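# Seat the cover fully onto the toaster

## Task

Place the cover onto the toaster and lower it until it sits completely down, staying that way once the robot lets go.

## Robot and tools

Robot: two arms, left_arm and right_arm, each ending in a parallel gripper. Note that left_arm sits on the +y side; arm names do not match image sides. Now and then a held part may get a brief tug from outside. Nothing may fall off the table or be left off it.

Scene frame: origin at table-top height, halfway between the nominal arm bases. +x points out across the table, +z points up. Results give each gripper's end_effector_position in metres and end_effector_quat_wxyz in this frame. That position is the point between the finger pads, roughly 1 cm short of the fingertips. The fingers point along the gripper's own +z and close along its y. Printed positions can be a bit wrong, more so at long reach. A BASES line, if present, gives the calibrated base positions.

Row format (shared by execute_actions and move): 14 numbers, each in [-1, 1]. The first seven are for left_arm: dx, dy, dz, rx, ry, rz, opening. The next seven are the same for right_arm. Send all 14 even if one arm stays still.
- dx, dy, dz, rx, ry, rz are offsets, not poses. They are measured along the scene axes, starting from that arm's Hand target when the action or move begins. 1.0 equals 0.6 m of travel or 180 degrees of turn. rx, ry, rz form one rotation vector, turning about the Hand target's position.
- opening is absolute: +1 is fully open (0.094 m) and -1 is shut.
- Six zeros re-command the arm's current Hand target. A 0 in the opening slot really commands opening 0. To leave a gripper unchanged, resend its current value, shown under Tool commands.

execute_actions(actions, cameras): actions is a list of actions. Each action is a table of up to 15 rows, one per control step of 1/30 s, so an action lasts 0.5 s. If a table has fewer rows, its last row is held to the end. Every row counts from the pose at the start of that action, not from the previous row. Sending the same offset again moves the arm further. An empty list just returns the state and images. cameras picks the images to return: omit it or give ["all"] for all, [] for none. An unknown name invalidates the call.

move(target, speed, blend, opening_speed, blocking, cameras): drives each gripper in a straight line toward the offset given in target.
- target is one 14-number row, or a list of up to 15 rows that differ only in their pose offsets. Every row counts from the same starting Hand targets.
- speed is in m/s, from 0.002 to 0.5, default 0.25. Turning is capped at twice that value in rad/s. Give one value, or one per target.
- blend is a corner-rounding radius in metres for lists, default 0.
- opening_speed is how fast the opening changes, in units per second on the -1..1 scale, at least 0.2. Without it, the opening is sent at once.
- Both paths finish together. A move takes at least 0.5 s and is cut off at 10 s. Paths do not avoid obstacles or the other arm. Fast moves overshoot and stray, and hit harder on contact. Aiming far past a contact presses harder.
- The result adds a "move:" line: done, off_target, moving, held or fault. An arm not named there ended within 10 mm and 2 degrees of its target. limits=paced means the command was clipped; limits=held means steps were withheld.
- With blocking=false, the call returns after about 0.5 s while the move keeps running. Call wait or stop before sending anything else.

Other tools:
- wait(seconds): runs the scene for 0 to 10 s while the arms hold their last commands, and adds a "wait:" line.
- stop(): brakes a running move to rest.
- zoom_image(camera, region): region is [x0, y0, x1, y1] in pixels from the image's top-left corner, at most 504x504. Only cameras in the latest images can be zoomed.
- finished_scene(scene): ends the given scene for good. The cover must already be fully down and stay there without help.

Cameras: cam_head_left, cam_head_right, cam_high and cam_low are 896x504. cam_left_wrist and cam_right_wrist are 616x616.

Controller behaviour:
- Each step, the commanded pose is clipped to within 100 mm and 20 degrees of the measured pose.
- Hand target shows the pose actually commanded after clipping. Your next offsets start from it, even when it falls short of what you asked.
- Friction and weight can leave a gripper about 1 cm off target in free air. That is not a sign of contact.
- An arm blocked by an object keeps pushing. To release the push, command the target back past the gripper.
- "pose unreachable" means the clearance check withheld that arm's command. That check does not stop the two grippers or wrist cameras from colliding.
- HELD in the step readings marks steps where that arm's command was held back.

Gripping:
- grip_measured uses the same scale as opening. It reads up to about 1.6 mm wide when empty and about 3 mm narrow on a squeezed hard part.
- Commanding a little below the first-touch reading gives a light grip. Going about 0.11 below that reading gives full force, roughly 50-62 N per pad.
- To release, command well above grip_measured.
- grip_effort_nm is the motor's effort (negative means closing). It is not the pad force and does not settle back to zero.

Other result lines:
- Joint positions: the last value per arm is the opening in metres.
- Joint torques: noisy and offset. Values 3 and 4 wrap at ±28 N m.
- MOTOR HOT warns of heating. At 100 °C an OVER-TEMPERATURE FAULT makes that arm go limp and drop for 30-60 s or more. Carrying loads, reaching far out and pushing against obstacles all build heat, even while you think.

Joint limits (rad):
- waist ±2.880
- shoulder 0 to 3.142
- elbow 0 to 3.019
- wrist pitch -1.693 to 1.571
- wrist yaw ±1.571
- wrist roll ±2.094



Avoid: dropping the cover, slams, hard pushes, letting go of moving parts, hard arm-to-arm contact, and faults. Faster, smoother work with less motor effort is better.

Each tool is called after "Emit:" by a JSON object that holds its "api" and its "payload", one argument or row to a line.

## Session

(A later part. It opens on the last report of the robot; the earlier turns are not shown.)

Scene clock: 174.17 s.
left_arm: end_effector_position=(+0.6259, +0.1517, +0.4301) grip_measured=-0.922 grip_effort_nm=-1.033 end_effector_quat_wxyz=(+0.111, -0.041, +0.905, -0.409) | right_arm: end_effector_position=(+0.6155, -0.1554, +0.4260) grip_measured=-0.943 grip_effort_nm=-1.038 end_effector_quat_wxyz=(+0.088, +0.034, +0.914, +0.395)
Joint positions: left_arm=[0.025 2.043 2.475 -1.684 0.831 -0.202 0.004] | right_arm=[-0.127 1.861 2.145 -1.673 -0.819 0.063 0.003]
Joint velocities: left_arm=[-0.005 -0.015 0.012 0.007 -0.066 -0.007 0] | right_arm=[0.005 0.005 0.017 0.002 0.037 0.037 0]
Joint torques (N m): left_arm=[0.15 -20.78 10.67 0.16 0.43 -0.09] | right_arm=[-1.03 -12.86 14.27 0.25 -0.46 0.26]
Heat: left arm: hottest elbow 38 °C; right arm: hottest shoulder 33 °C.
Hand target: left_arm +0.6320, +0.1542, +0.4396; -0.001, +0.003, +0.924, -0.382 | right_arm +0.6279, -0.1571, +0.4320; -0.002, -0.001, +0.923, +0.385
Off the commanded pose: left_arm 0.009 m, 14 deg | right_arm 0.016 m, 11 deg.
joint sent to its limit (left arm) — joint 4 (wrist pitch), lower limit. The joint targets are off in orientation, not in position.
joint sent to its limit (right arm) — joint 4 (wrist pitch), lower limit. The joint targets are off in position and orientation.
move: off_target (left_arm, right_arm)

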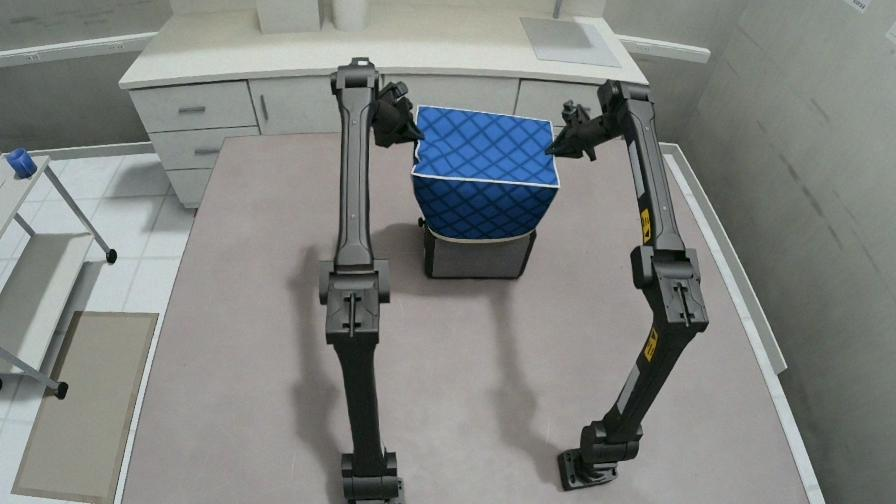

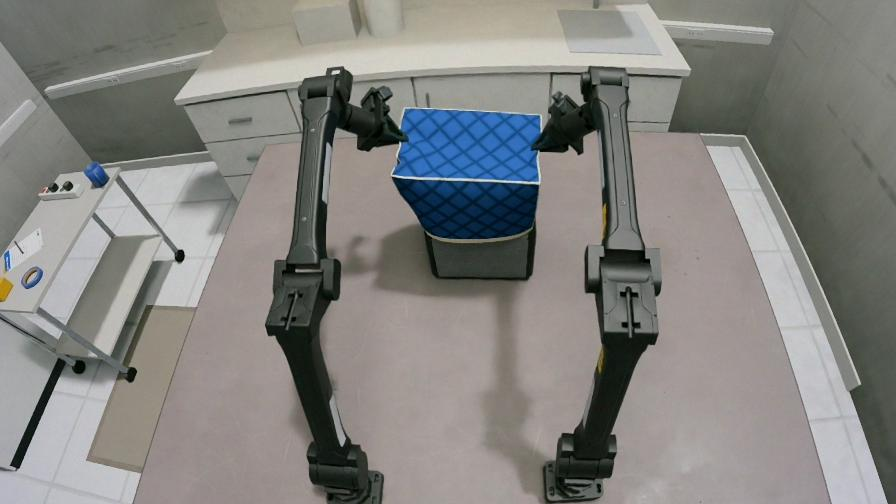

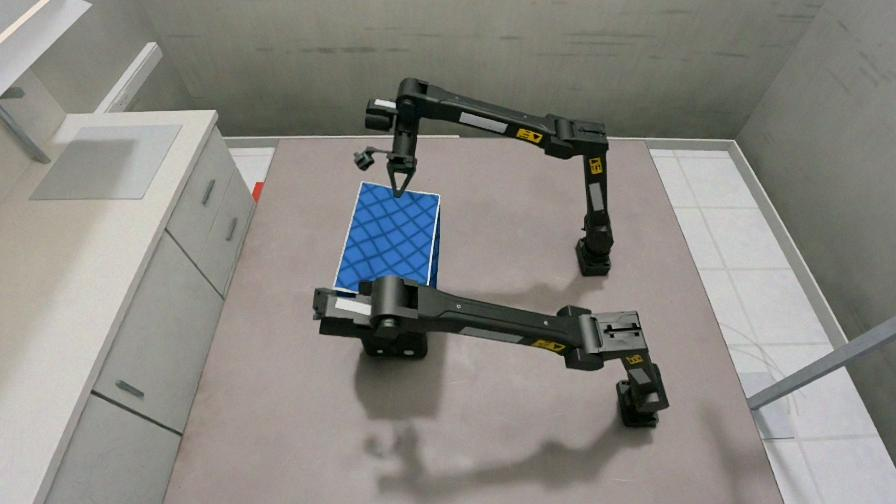

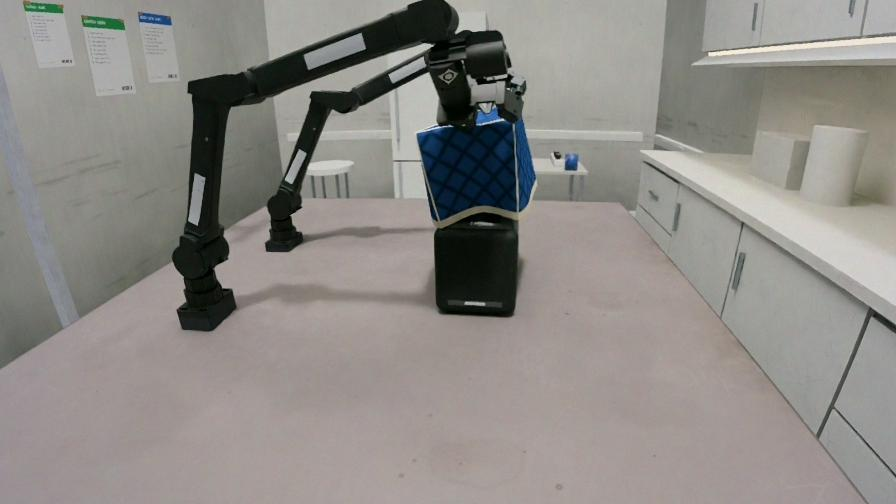

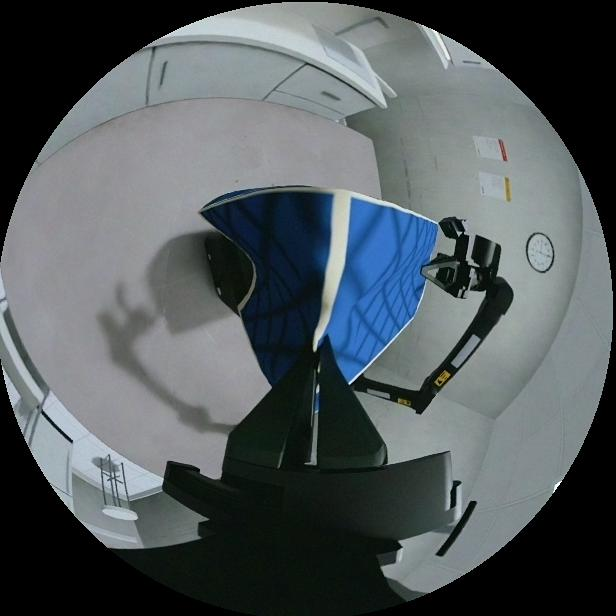

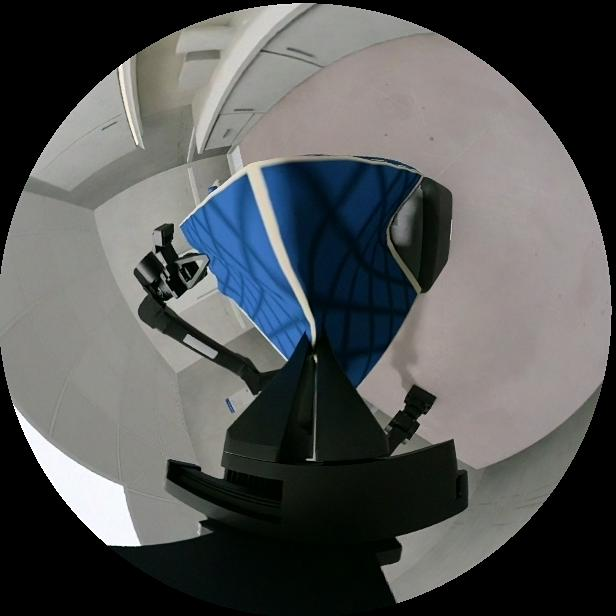

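Emit:
{"api": "move", "payload": {
  "target": [-0.005,0.01,0.03,0.167,0,0,-1,-0.005,-0.01,0.03,-0.167,0,0,-1],
  "speed": 0.15
}}

Emit:
{"api": "zoom_image", "payload": {
  "camera": "cam_low",
  "region": [340, 60, 620, 340]
}}

Emit:
{"api": "zoom_image", "payload": {
  "camera": "cam_head_left",
  "region": [350, 60, 620, 300]
}}

Scene clock: 198.73 s.
left_arm: end_effector_position=(+0.6344, +0.1504, +0.4176) grip_measured=-0.922 grip_effort_nm=-1.028 end_effector_quat_wxyz=(+0.170, -0.033, +0.968, -0.182) | right_arm: end_effector_position=(+0.6236, -0.1540, +0.4224) grip_measured=-0.943 grip_effort_nm=-1.033 end_effector_quat_wxyz=(+0.127, +0.021, +0.978, +0.166)
Joint positions: left_arm=[-0.085 2.043 2.552 -1.684 0.318 -0.213 0.004] | right_arm=[-0.006 1.861 2.246 -1.673 -0.317 0.119 0.003]
Joint velocities: left_arm=[-0.015 0.005 -0.007 -0.032 0.051 0.051 0.001] | right_arm=[-0.005 -0.005 -0.022 0.012 0.007 -0.037 0]
Joint torques (N m): left_arm=[0.5 -24.94 10.17 0.35 -0.48 0.16] | right_arm=[-1.67 -15.62 13.72 0.39 0.66 0.13]
Heat: left arm: hottest elbow 37 °C; right arm: hottest shoulder 35 °C.
Hand target: left_arm +0.6291, +0.1595, +0.4566; +0.008, +0.000, +0.991, -0.133 | right_arm +0.6258, -0.1632, +0.4511; -0.001, +0.000, +0.991, +0.134
Off the commanded pose: left_arm 0.042 m, 21 deg; orientation clipped | right_arm 0.029 m, 16 deg.
joint sent to its limit (left arm) — joint 4 (wrist pitch), lower limit. The joint targets are off in orientation, not in position.
joint sent to its limit (right arm) — joint 4 (wrist pitch), lower limit. The joint targets are off in orientation, not in position.
move: off_target (left_arm, right_arm); limits=paced

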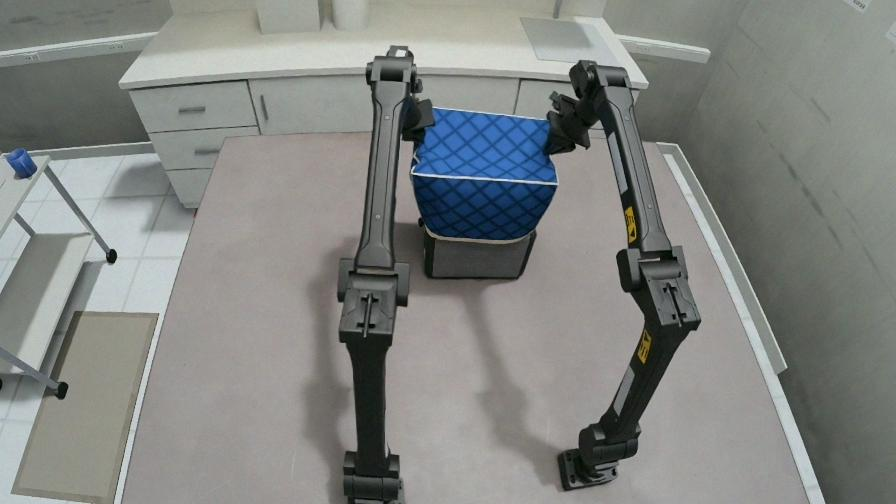

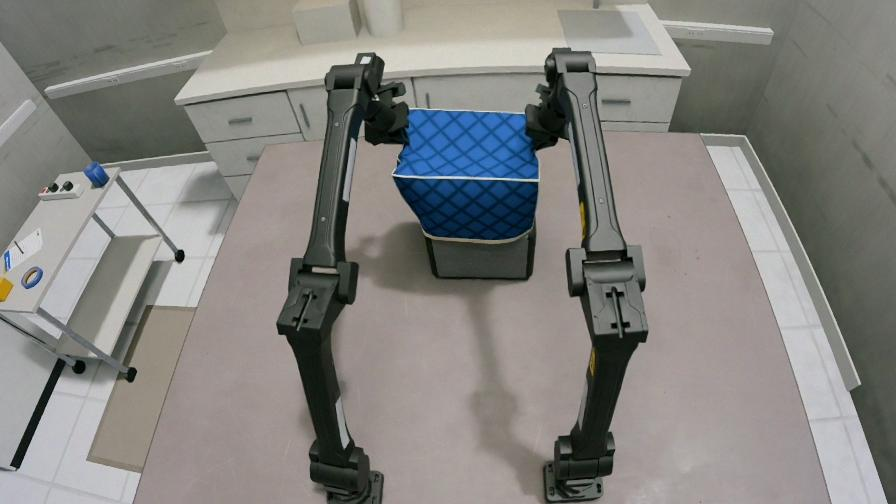

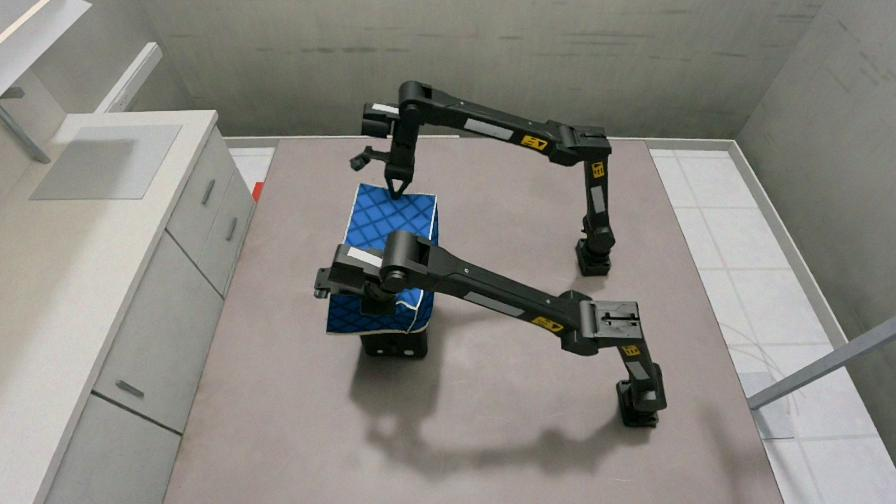

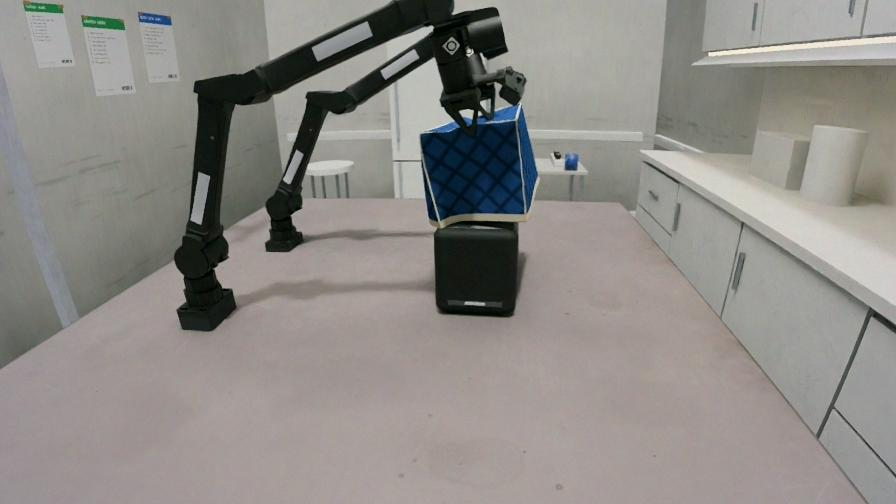

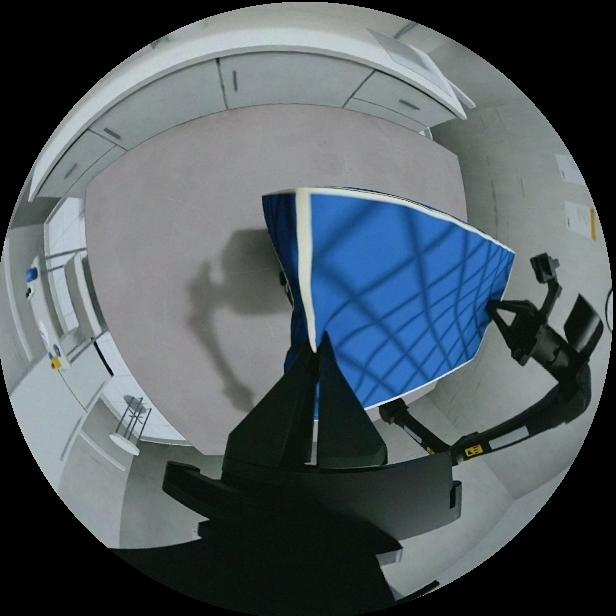

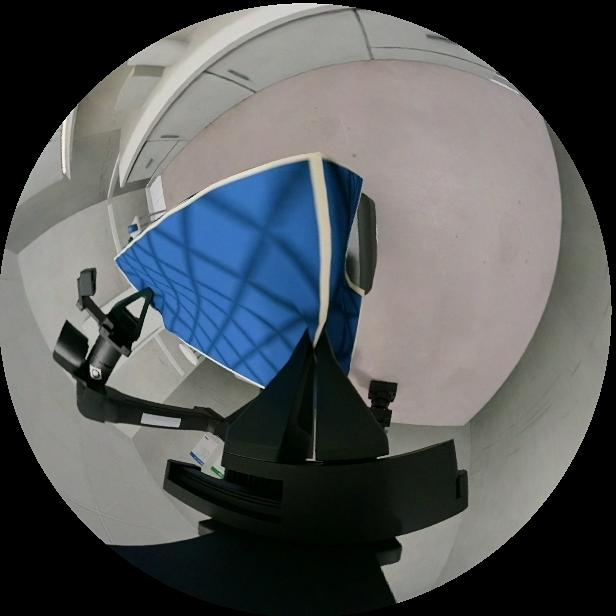

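Scaled by 1.800.

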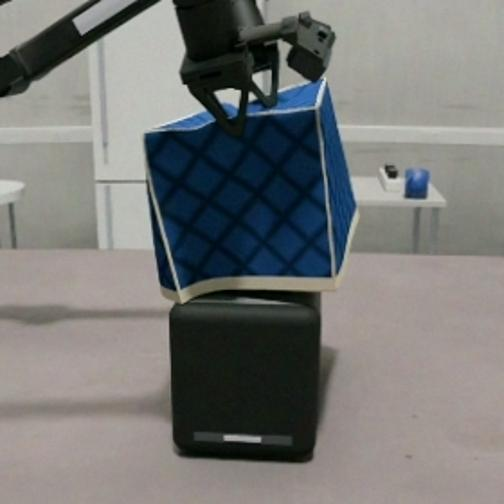

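Scaled by 1.867.

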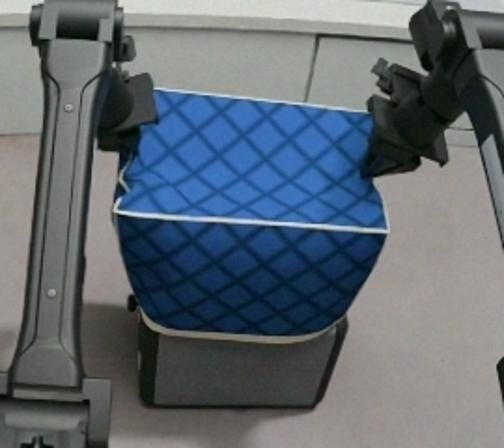

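Emit:
{"api": "move", "payload": {
  "target": [-0.005,0.01,-0.15,0,0,0,-1,0.005,-0.01,-0.14,0,0,0,-1],
  "speed": 0.08
}}

Emit:
{"api": "zoom_image", "payload": {
  "camera": "cam_low",
  "region": [340, 60, 620, 340]
}}

Emit:
{"api": "zoom_image", "payload": {
  "camera": "cam_head_left",
  "region": [350, 60, 620, 300]
}}

Scene clock: 210.73 s.
left_arm: end_effector_position=(+0.6261, +0.1517, +0.3615) grip_measured=-0.922 grip_effort_nm=-1.028 end_effector_quat_wxyz=(+0.112, -0.013, +0.980, -0.164) | right_arm: end_effector_position=(+0.6186, -0.1533, +0.3992) grip_measured=-0.943 grip_effort_nm=-1.038 end_effector_quat_wxyz=(+0.103, +0.007, +0.982, +0.160)
Joint positions: left_arm=[-0.088 2.042 2.419 -1.684 0.303 -0.151 0.004] | right_arm=[-0.003 1.862 2.192 -1.673 -0.311 0.084 0.003]
Joint velocities: left_arm=[0.005 -0.005 0.002 0.007 0.051 0.051 -0.001] | right_arm=[-0.005 -0.005 0.007 0.002 -0.095 -0.037 0]
Joint torques (N m): left_arm=[0.97 -23 7.34 0.21 -0.73 0.19] | right_arm=[-2.43 -12.16 7.68 0.31 0.91 -0.15]
Heat: left arm: hottest elbow 38 °C; right arm: hottest shoulder 36 °C.
Hand target: left_arm +0.6265, +0.1670, +0.3666; +0.008, -0.001, +0.991, -0.133 | right_arm +0.6278, -0.1691, +0.3662; -0.002, +0.000, +0.991, +0.134
Off the commanded pose: left_arm 0.015 m, 13 deg | right_arm 0.037 m, 12 deg.
joint sent to its limit (left arm) — joint 4 (wrist pitch), lower limit. The joint targets are off in orientation, not in position.
joint sent to its limit (right arm) — joint 4 (wrist pitch), lower limit. The joint targets are off in orientation, not in position.
move: off_target (left_arm, right_arm)

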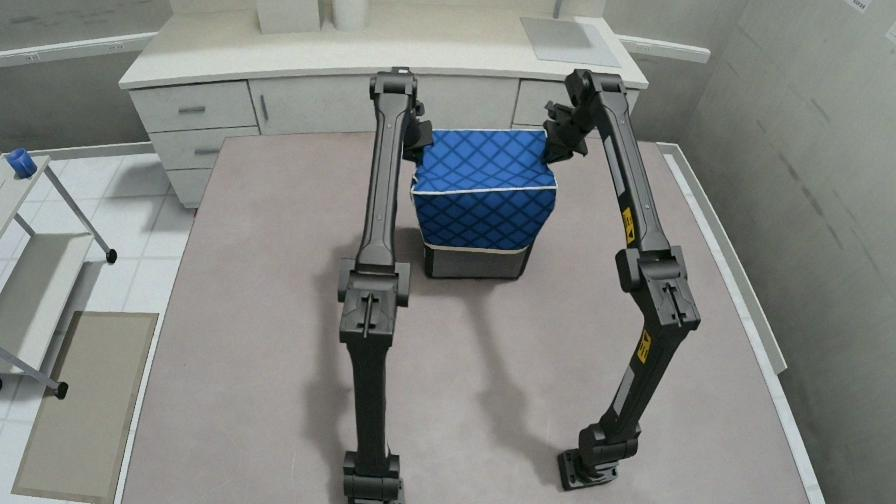

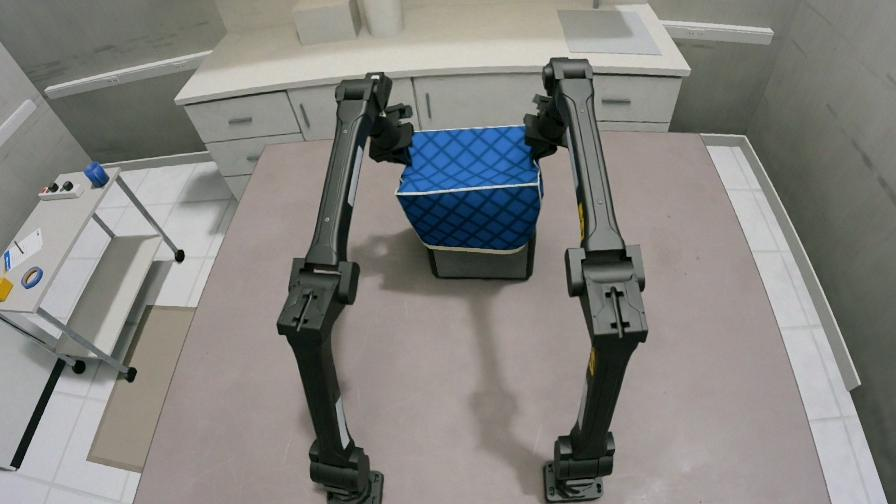

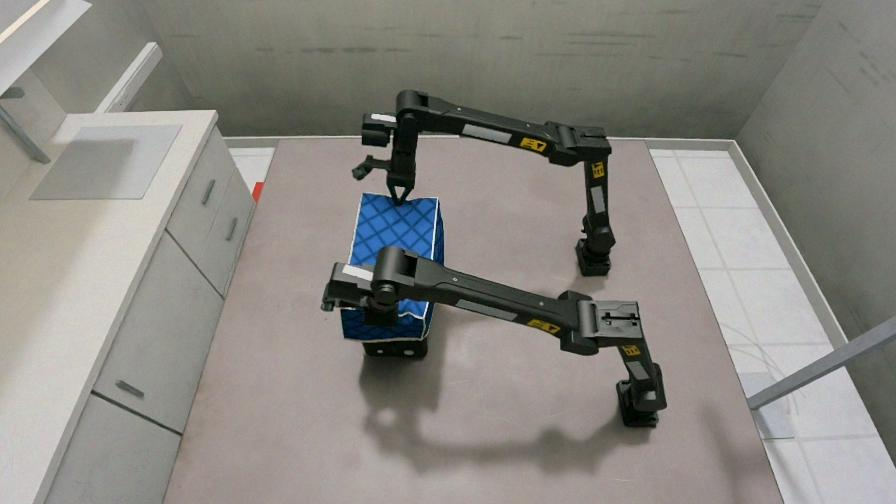

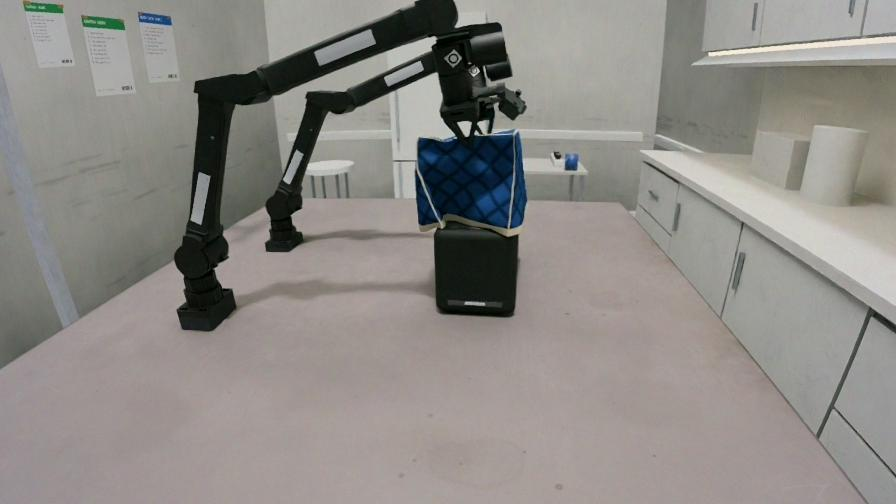

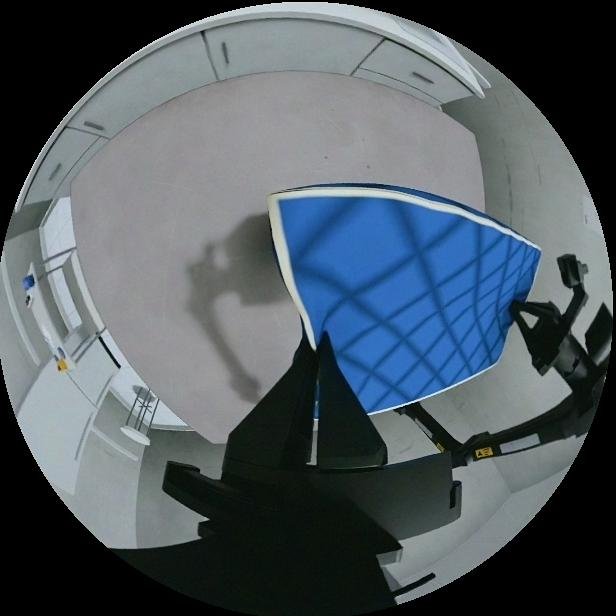

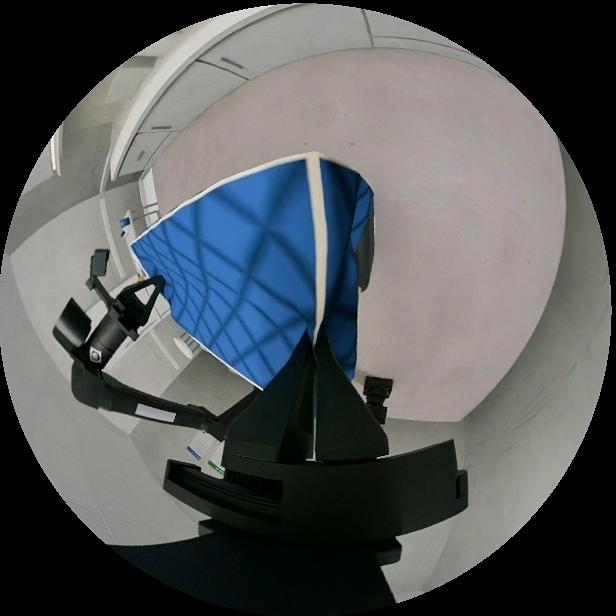

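Scaled by 1.800.

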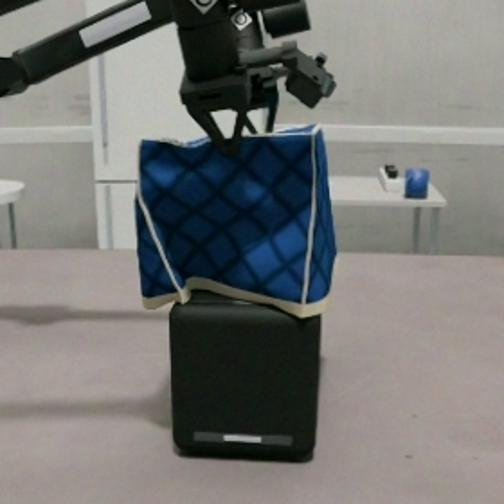

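Scaled by 1.867.

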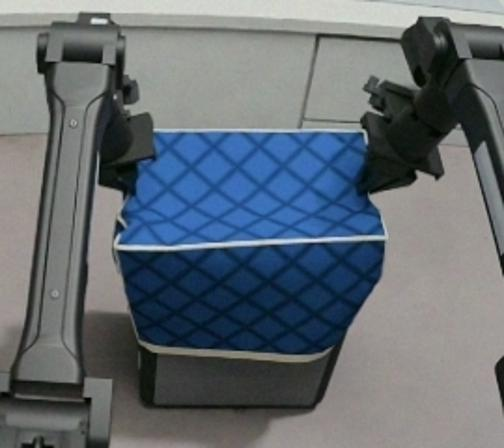

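Emit:
{"api": "move", "payload": {
  "target": [
    [0,0,0.08,0.08,0,0,-1,0,0,0.13,-0.08,0,0,-1],
    [0,0.045,0.08,0.08,0,0,-1,0,0.05,0.13,-0.08,0,0,-1],
    [0,0.045,-0.09,0.08,0,0,-1,0,0.05,0.08,-0.08,0,0,-1]
  ],
  "speed": 0.1
}}

Emit:
{"api": "zoom_image", "payload": {
  "camera": "cam_low",
  "region": [340, 60, 620, 340]
}}

Emit:
{"api": "zoom_image", "payload": {
  "camera": "cam_head_left",
  "region": [350, 60, 620, 300]
}}

Scene clock: 223.43 s.
left_arm: end_effector_position=(+0.6184, +0.1672, +0.3361) grip_measured=-0.923 grip_effort_nm=-1.028 end_effector_quat_wxyz=(+0.103, +0.008, +0.994, -0.032) | right_arm: end_effector_position=(+0.6213, -0.1251, +0.4203) grip_measured=-0.943 grip_effort_nm=-1.028 end_effector_quat_wxyz=(+0.143, -0.013, +0.989, +0.042)
Joint positions: left_arm=[-0.133 2.027 2.353 -1.684 0.039 -0.115 0.004] | right_arm=[0.116 1.862 2.261 -1.673 -0.044 0.132 0.003]
Joint velocities: left_arm=[-0.005 -0.005 0.012 -0.027 -0.022 0.051 0] | right_arm=[-0.024 -0.005 -0.002 -0.002 -0.051 -0.037 -0.002]
Joint torques (N m): left_arm=[2.84 -19.84 6.68 0.18 -0.79 0.25] | right_arm=[-2.55 -13.57 10 0.43 0.71 0.23]
Heat: left arm: hottest elbow 37 °C; right arm: hottest shoulder 36 °C.
Hand target: left_arm +0.6268, +0.1947, +0.3126; +0.009, -0.001, +1.000, -0.007 | right_arm +0.6283, -0.1392, +0.4148; -0.001, +0.000, +1.000, +0.011
Off the commanded pose: left_arm 0.036 m, 11 deg | right_arm 0.017 m, 17 deg.
joint sent to its limit (left arm) — joint 4 (wrist pitch), lower limit. The joint targets are off in orientation, not in position.
joint sent to its limit (right arm) — joint 4 (wrist pitch), lower limit. The joint targets are off in orientation, not in position.
move: off_target (left_arm, right_arm)

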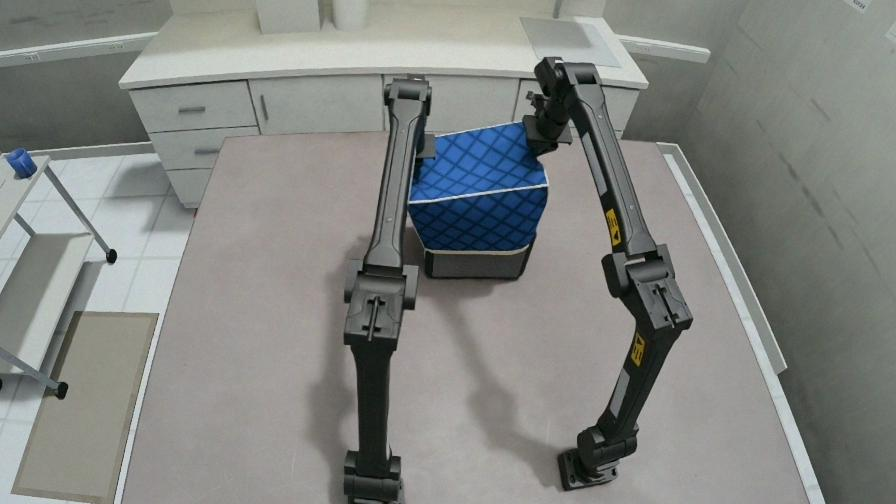

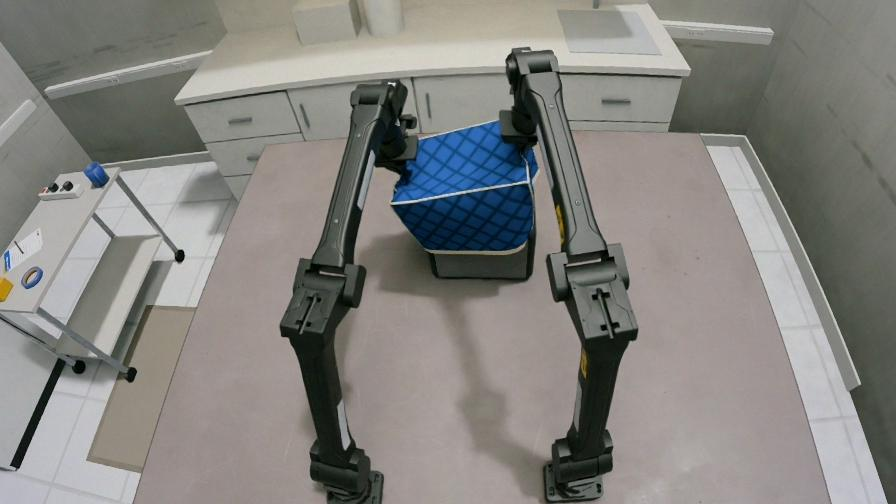

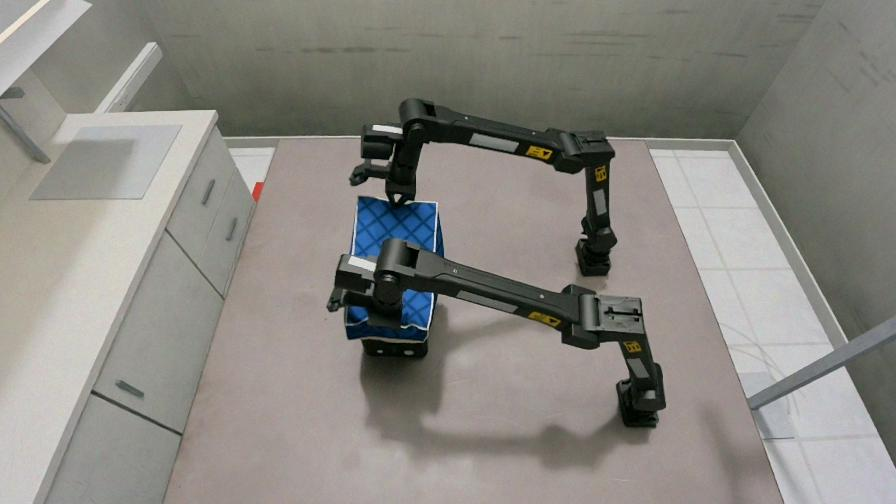

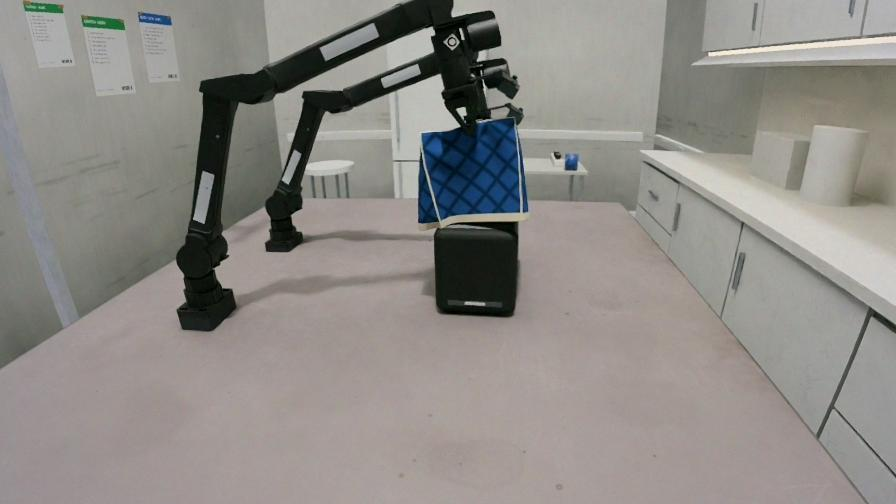

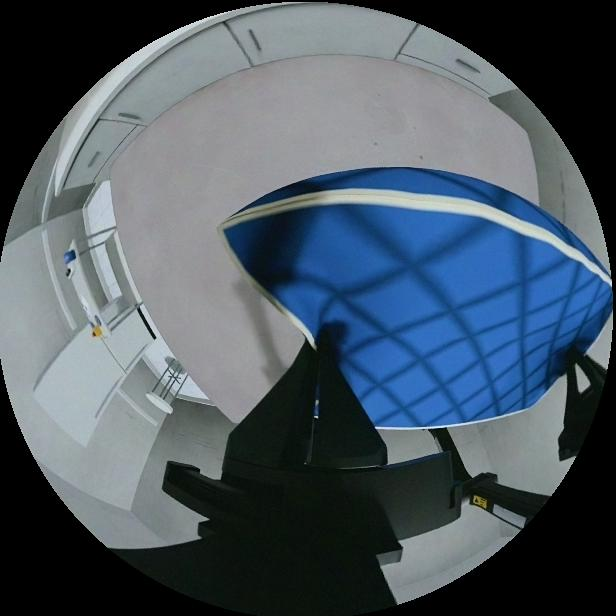

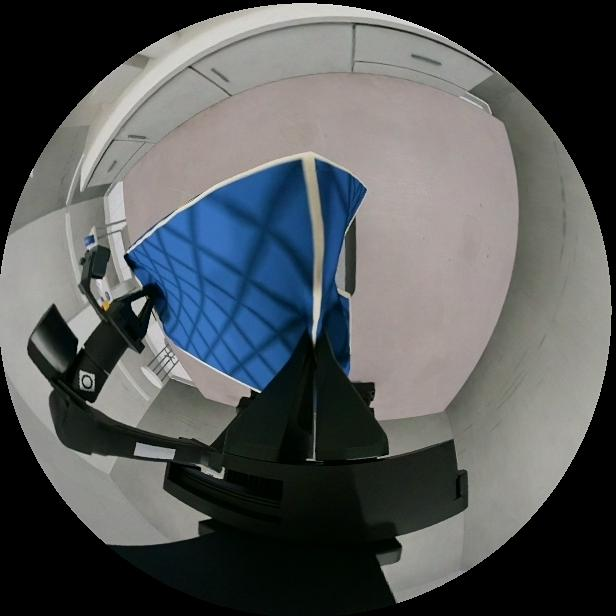

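Scaled by 1.800.

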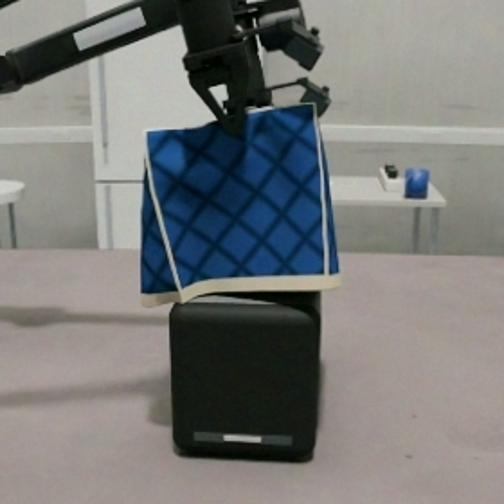

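Scaled by 1.867.

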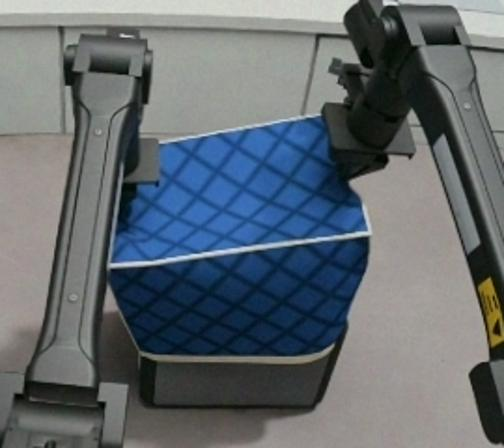

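Emit:
{"api": "move", "payload": {
  "target": [0.0,-0.04,0.27,0,0,0,-1,0.0,-0.065,0.1,0,0,0,-1],
  "speed": 0.12
}}

Emit:
{"api": "zoom_image", "payload": {
  "camera": "cam_low",
  "region": [340, 60, 620, 340]
}}

Emit:
{"api": "zoom_image", "payload": {
  "camera": "cam_head_left",
  "region": [350, 60, 620, 300]
}}

Scene clock: 238.27 s.
left_arm: end_effector_position=(+0.6304, +0.1543, +0.4371) grip_measured=-0.923 grip_effort_nm=-1.033 end_effector_quat_wxyz=(+0.218, +0.014, +0.975, -0.046) | right_arm: end_effector_position=(+0.6279, -0.1482, +0.4379) grip_measured=-0.943 grip_effort_nm=-1.023 end_effector_quat_wxyz=(+0.164, -0.002, +0.985, +0.044)
Joint positions: left_arm=[-0.151 2.019 2.58 -1.684 0.034 -0.124 0.004] | right_arm=[0.075 1.862 2.302 -1.673 -0.051 0.116 0.003]
Joint velocities: left_arm=[-0.024 -0.015 0.002 -0.032 0.051 -0.007 0] | right_arm=[-0.015 0.005 0.002 -0.007 -0.022 0.007 0]
Joint torques (N m): left_arm=[0.79 -24 10.41 0.46 -0.56 -0.06] | right_arm=[-4.31 -16.21 13.81 0.51 0.63 -0.14]
Heat: left arm: hottest elbow 36 °C; right arm: hottest shoulder 35 °C.
Hand target: left_arm +0.6267, +0.1681, +0.4740; +0.048, +0.004, +0.999, -0.015 | right_arm +0.6292, -0.1781, +0.4755; -0.001, +0.000, +1.000, +0.010
Off the commanded pose: left_arm 0.041 m, 25 deg; orientation clipped | right_arm 0.048 m, 19 deg.
joint sent to its limit (left arm) — joint 4 (wrist pitch), lower limit. The joint targets are off in position and orientation.
joint sent to its limit (right arm) — joint 4 (wrist pitch), lower limit. The joint targets are off in orientation, not in position.
move: off_target (left_arm, right_arm); limits=paced

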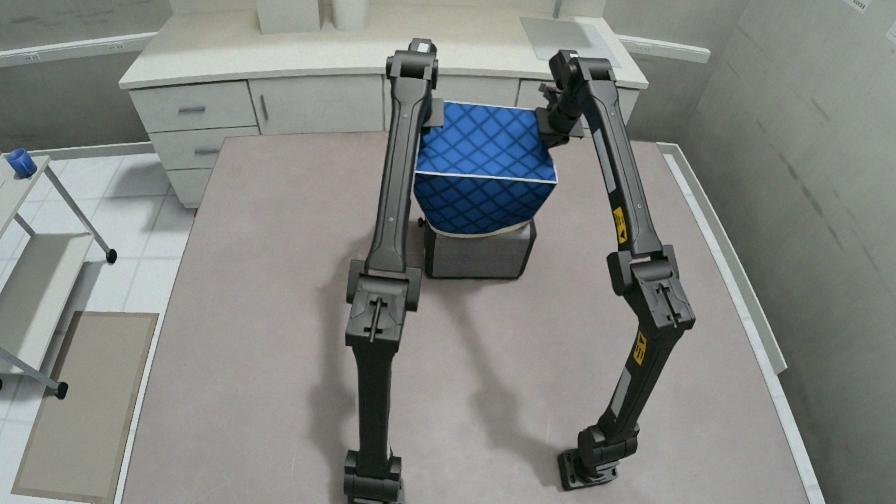

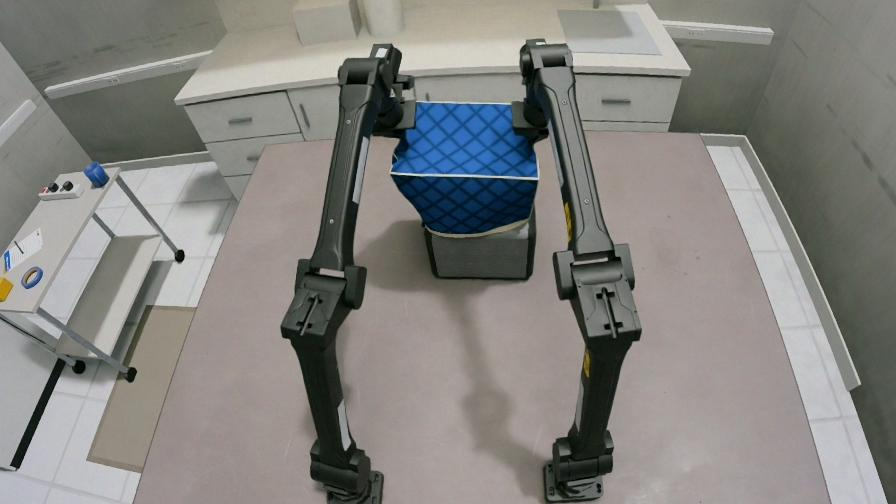

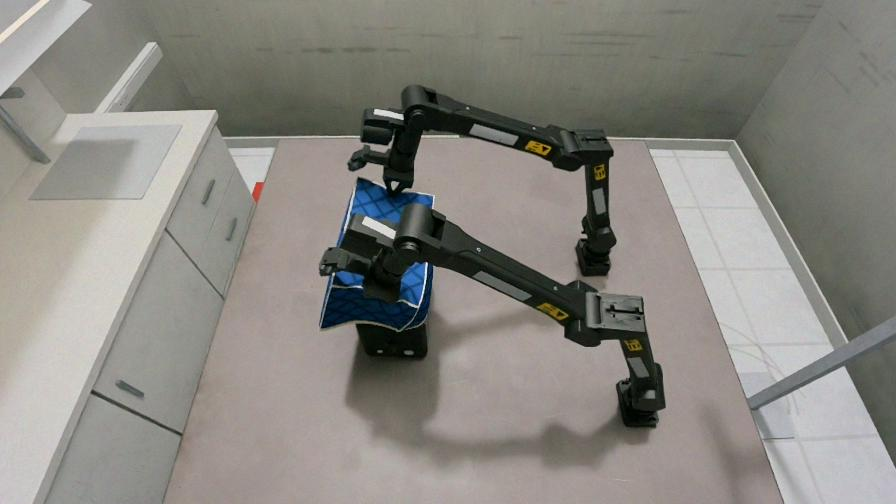

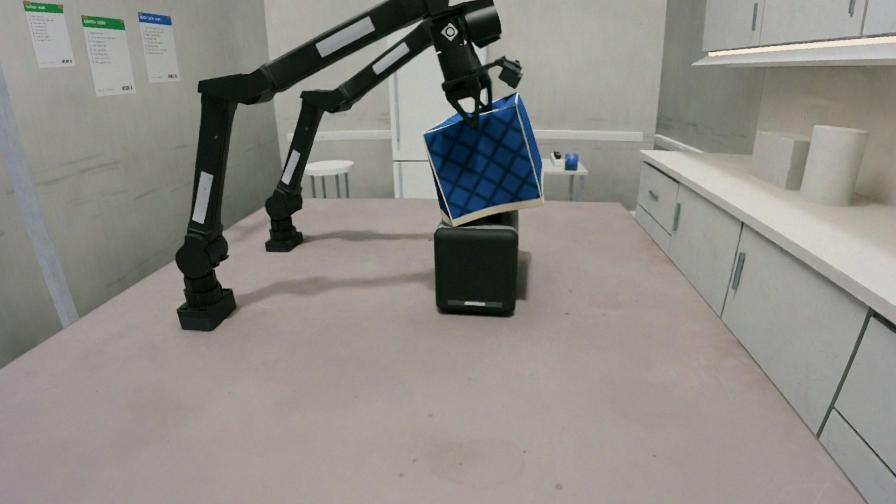

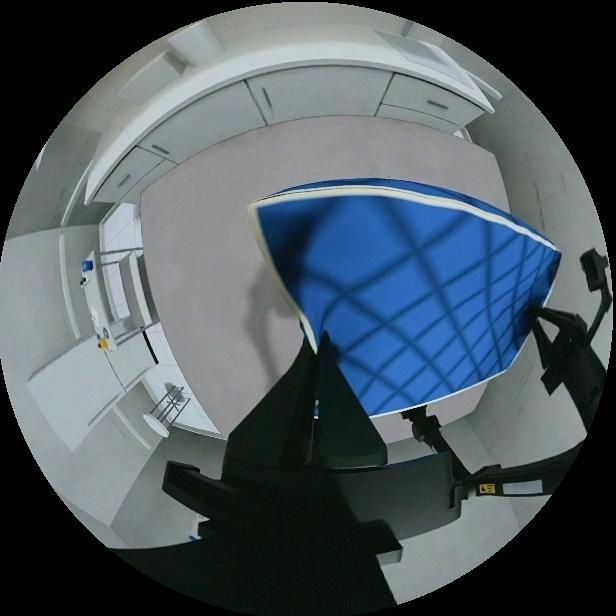

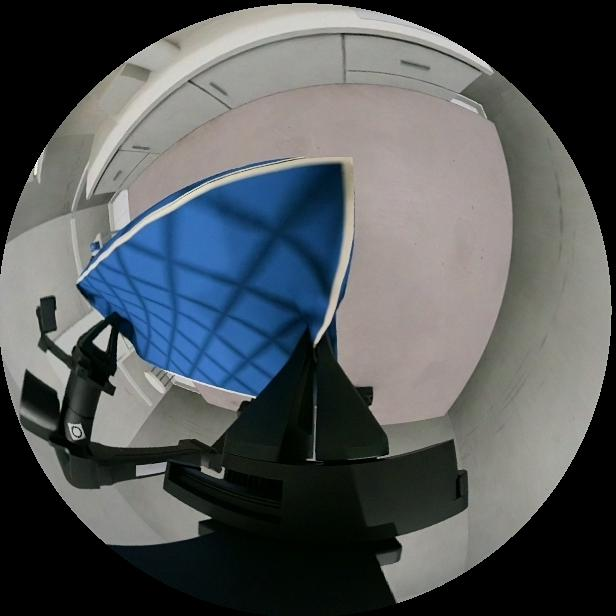

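Scaled by 1.800.

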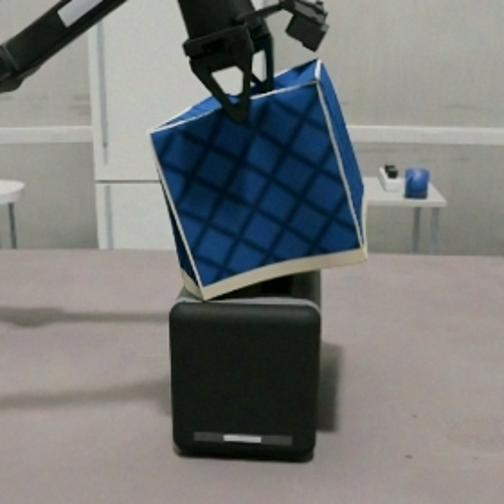

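Scaled by 1.867.

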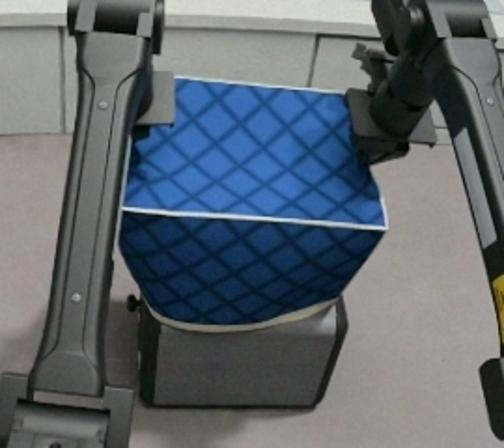

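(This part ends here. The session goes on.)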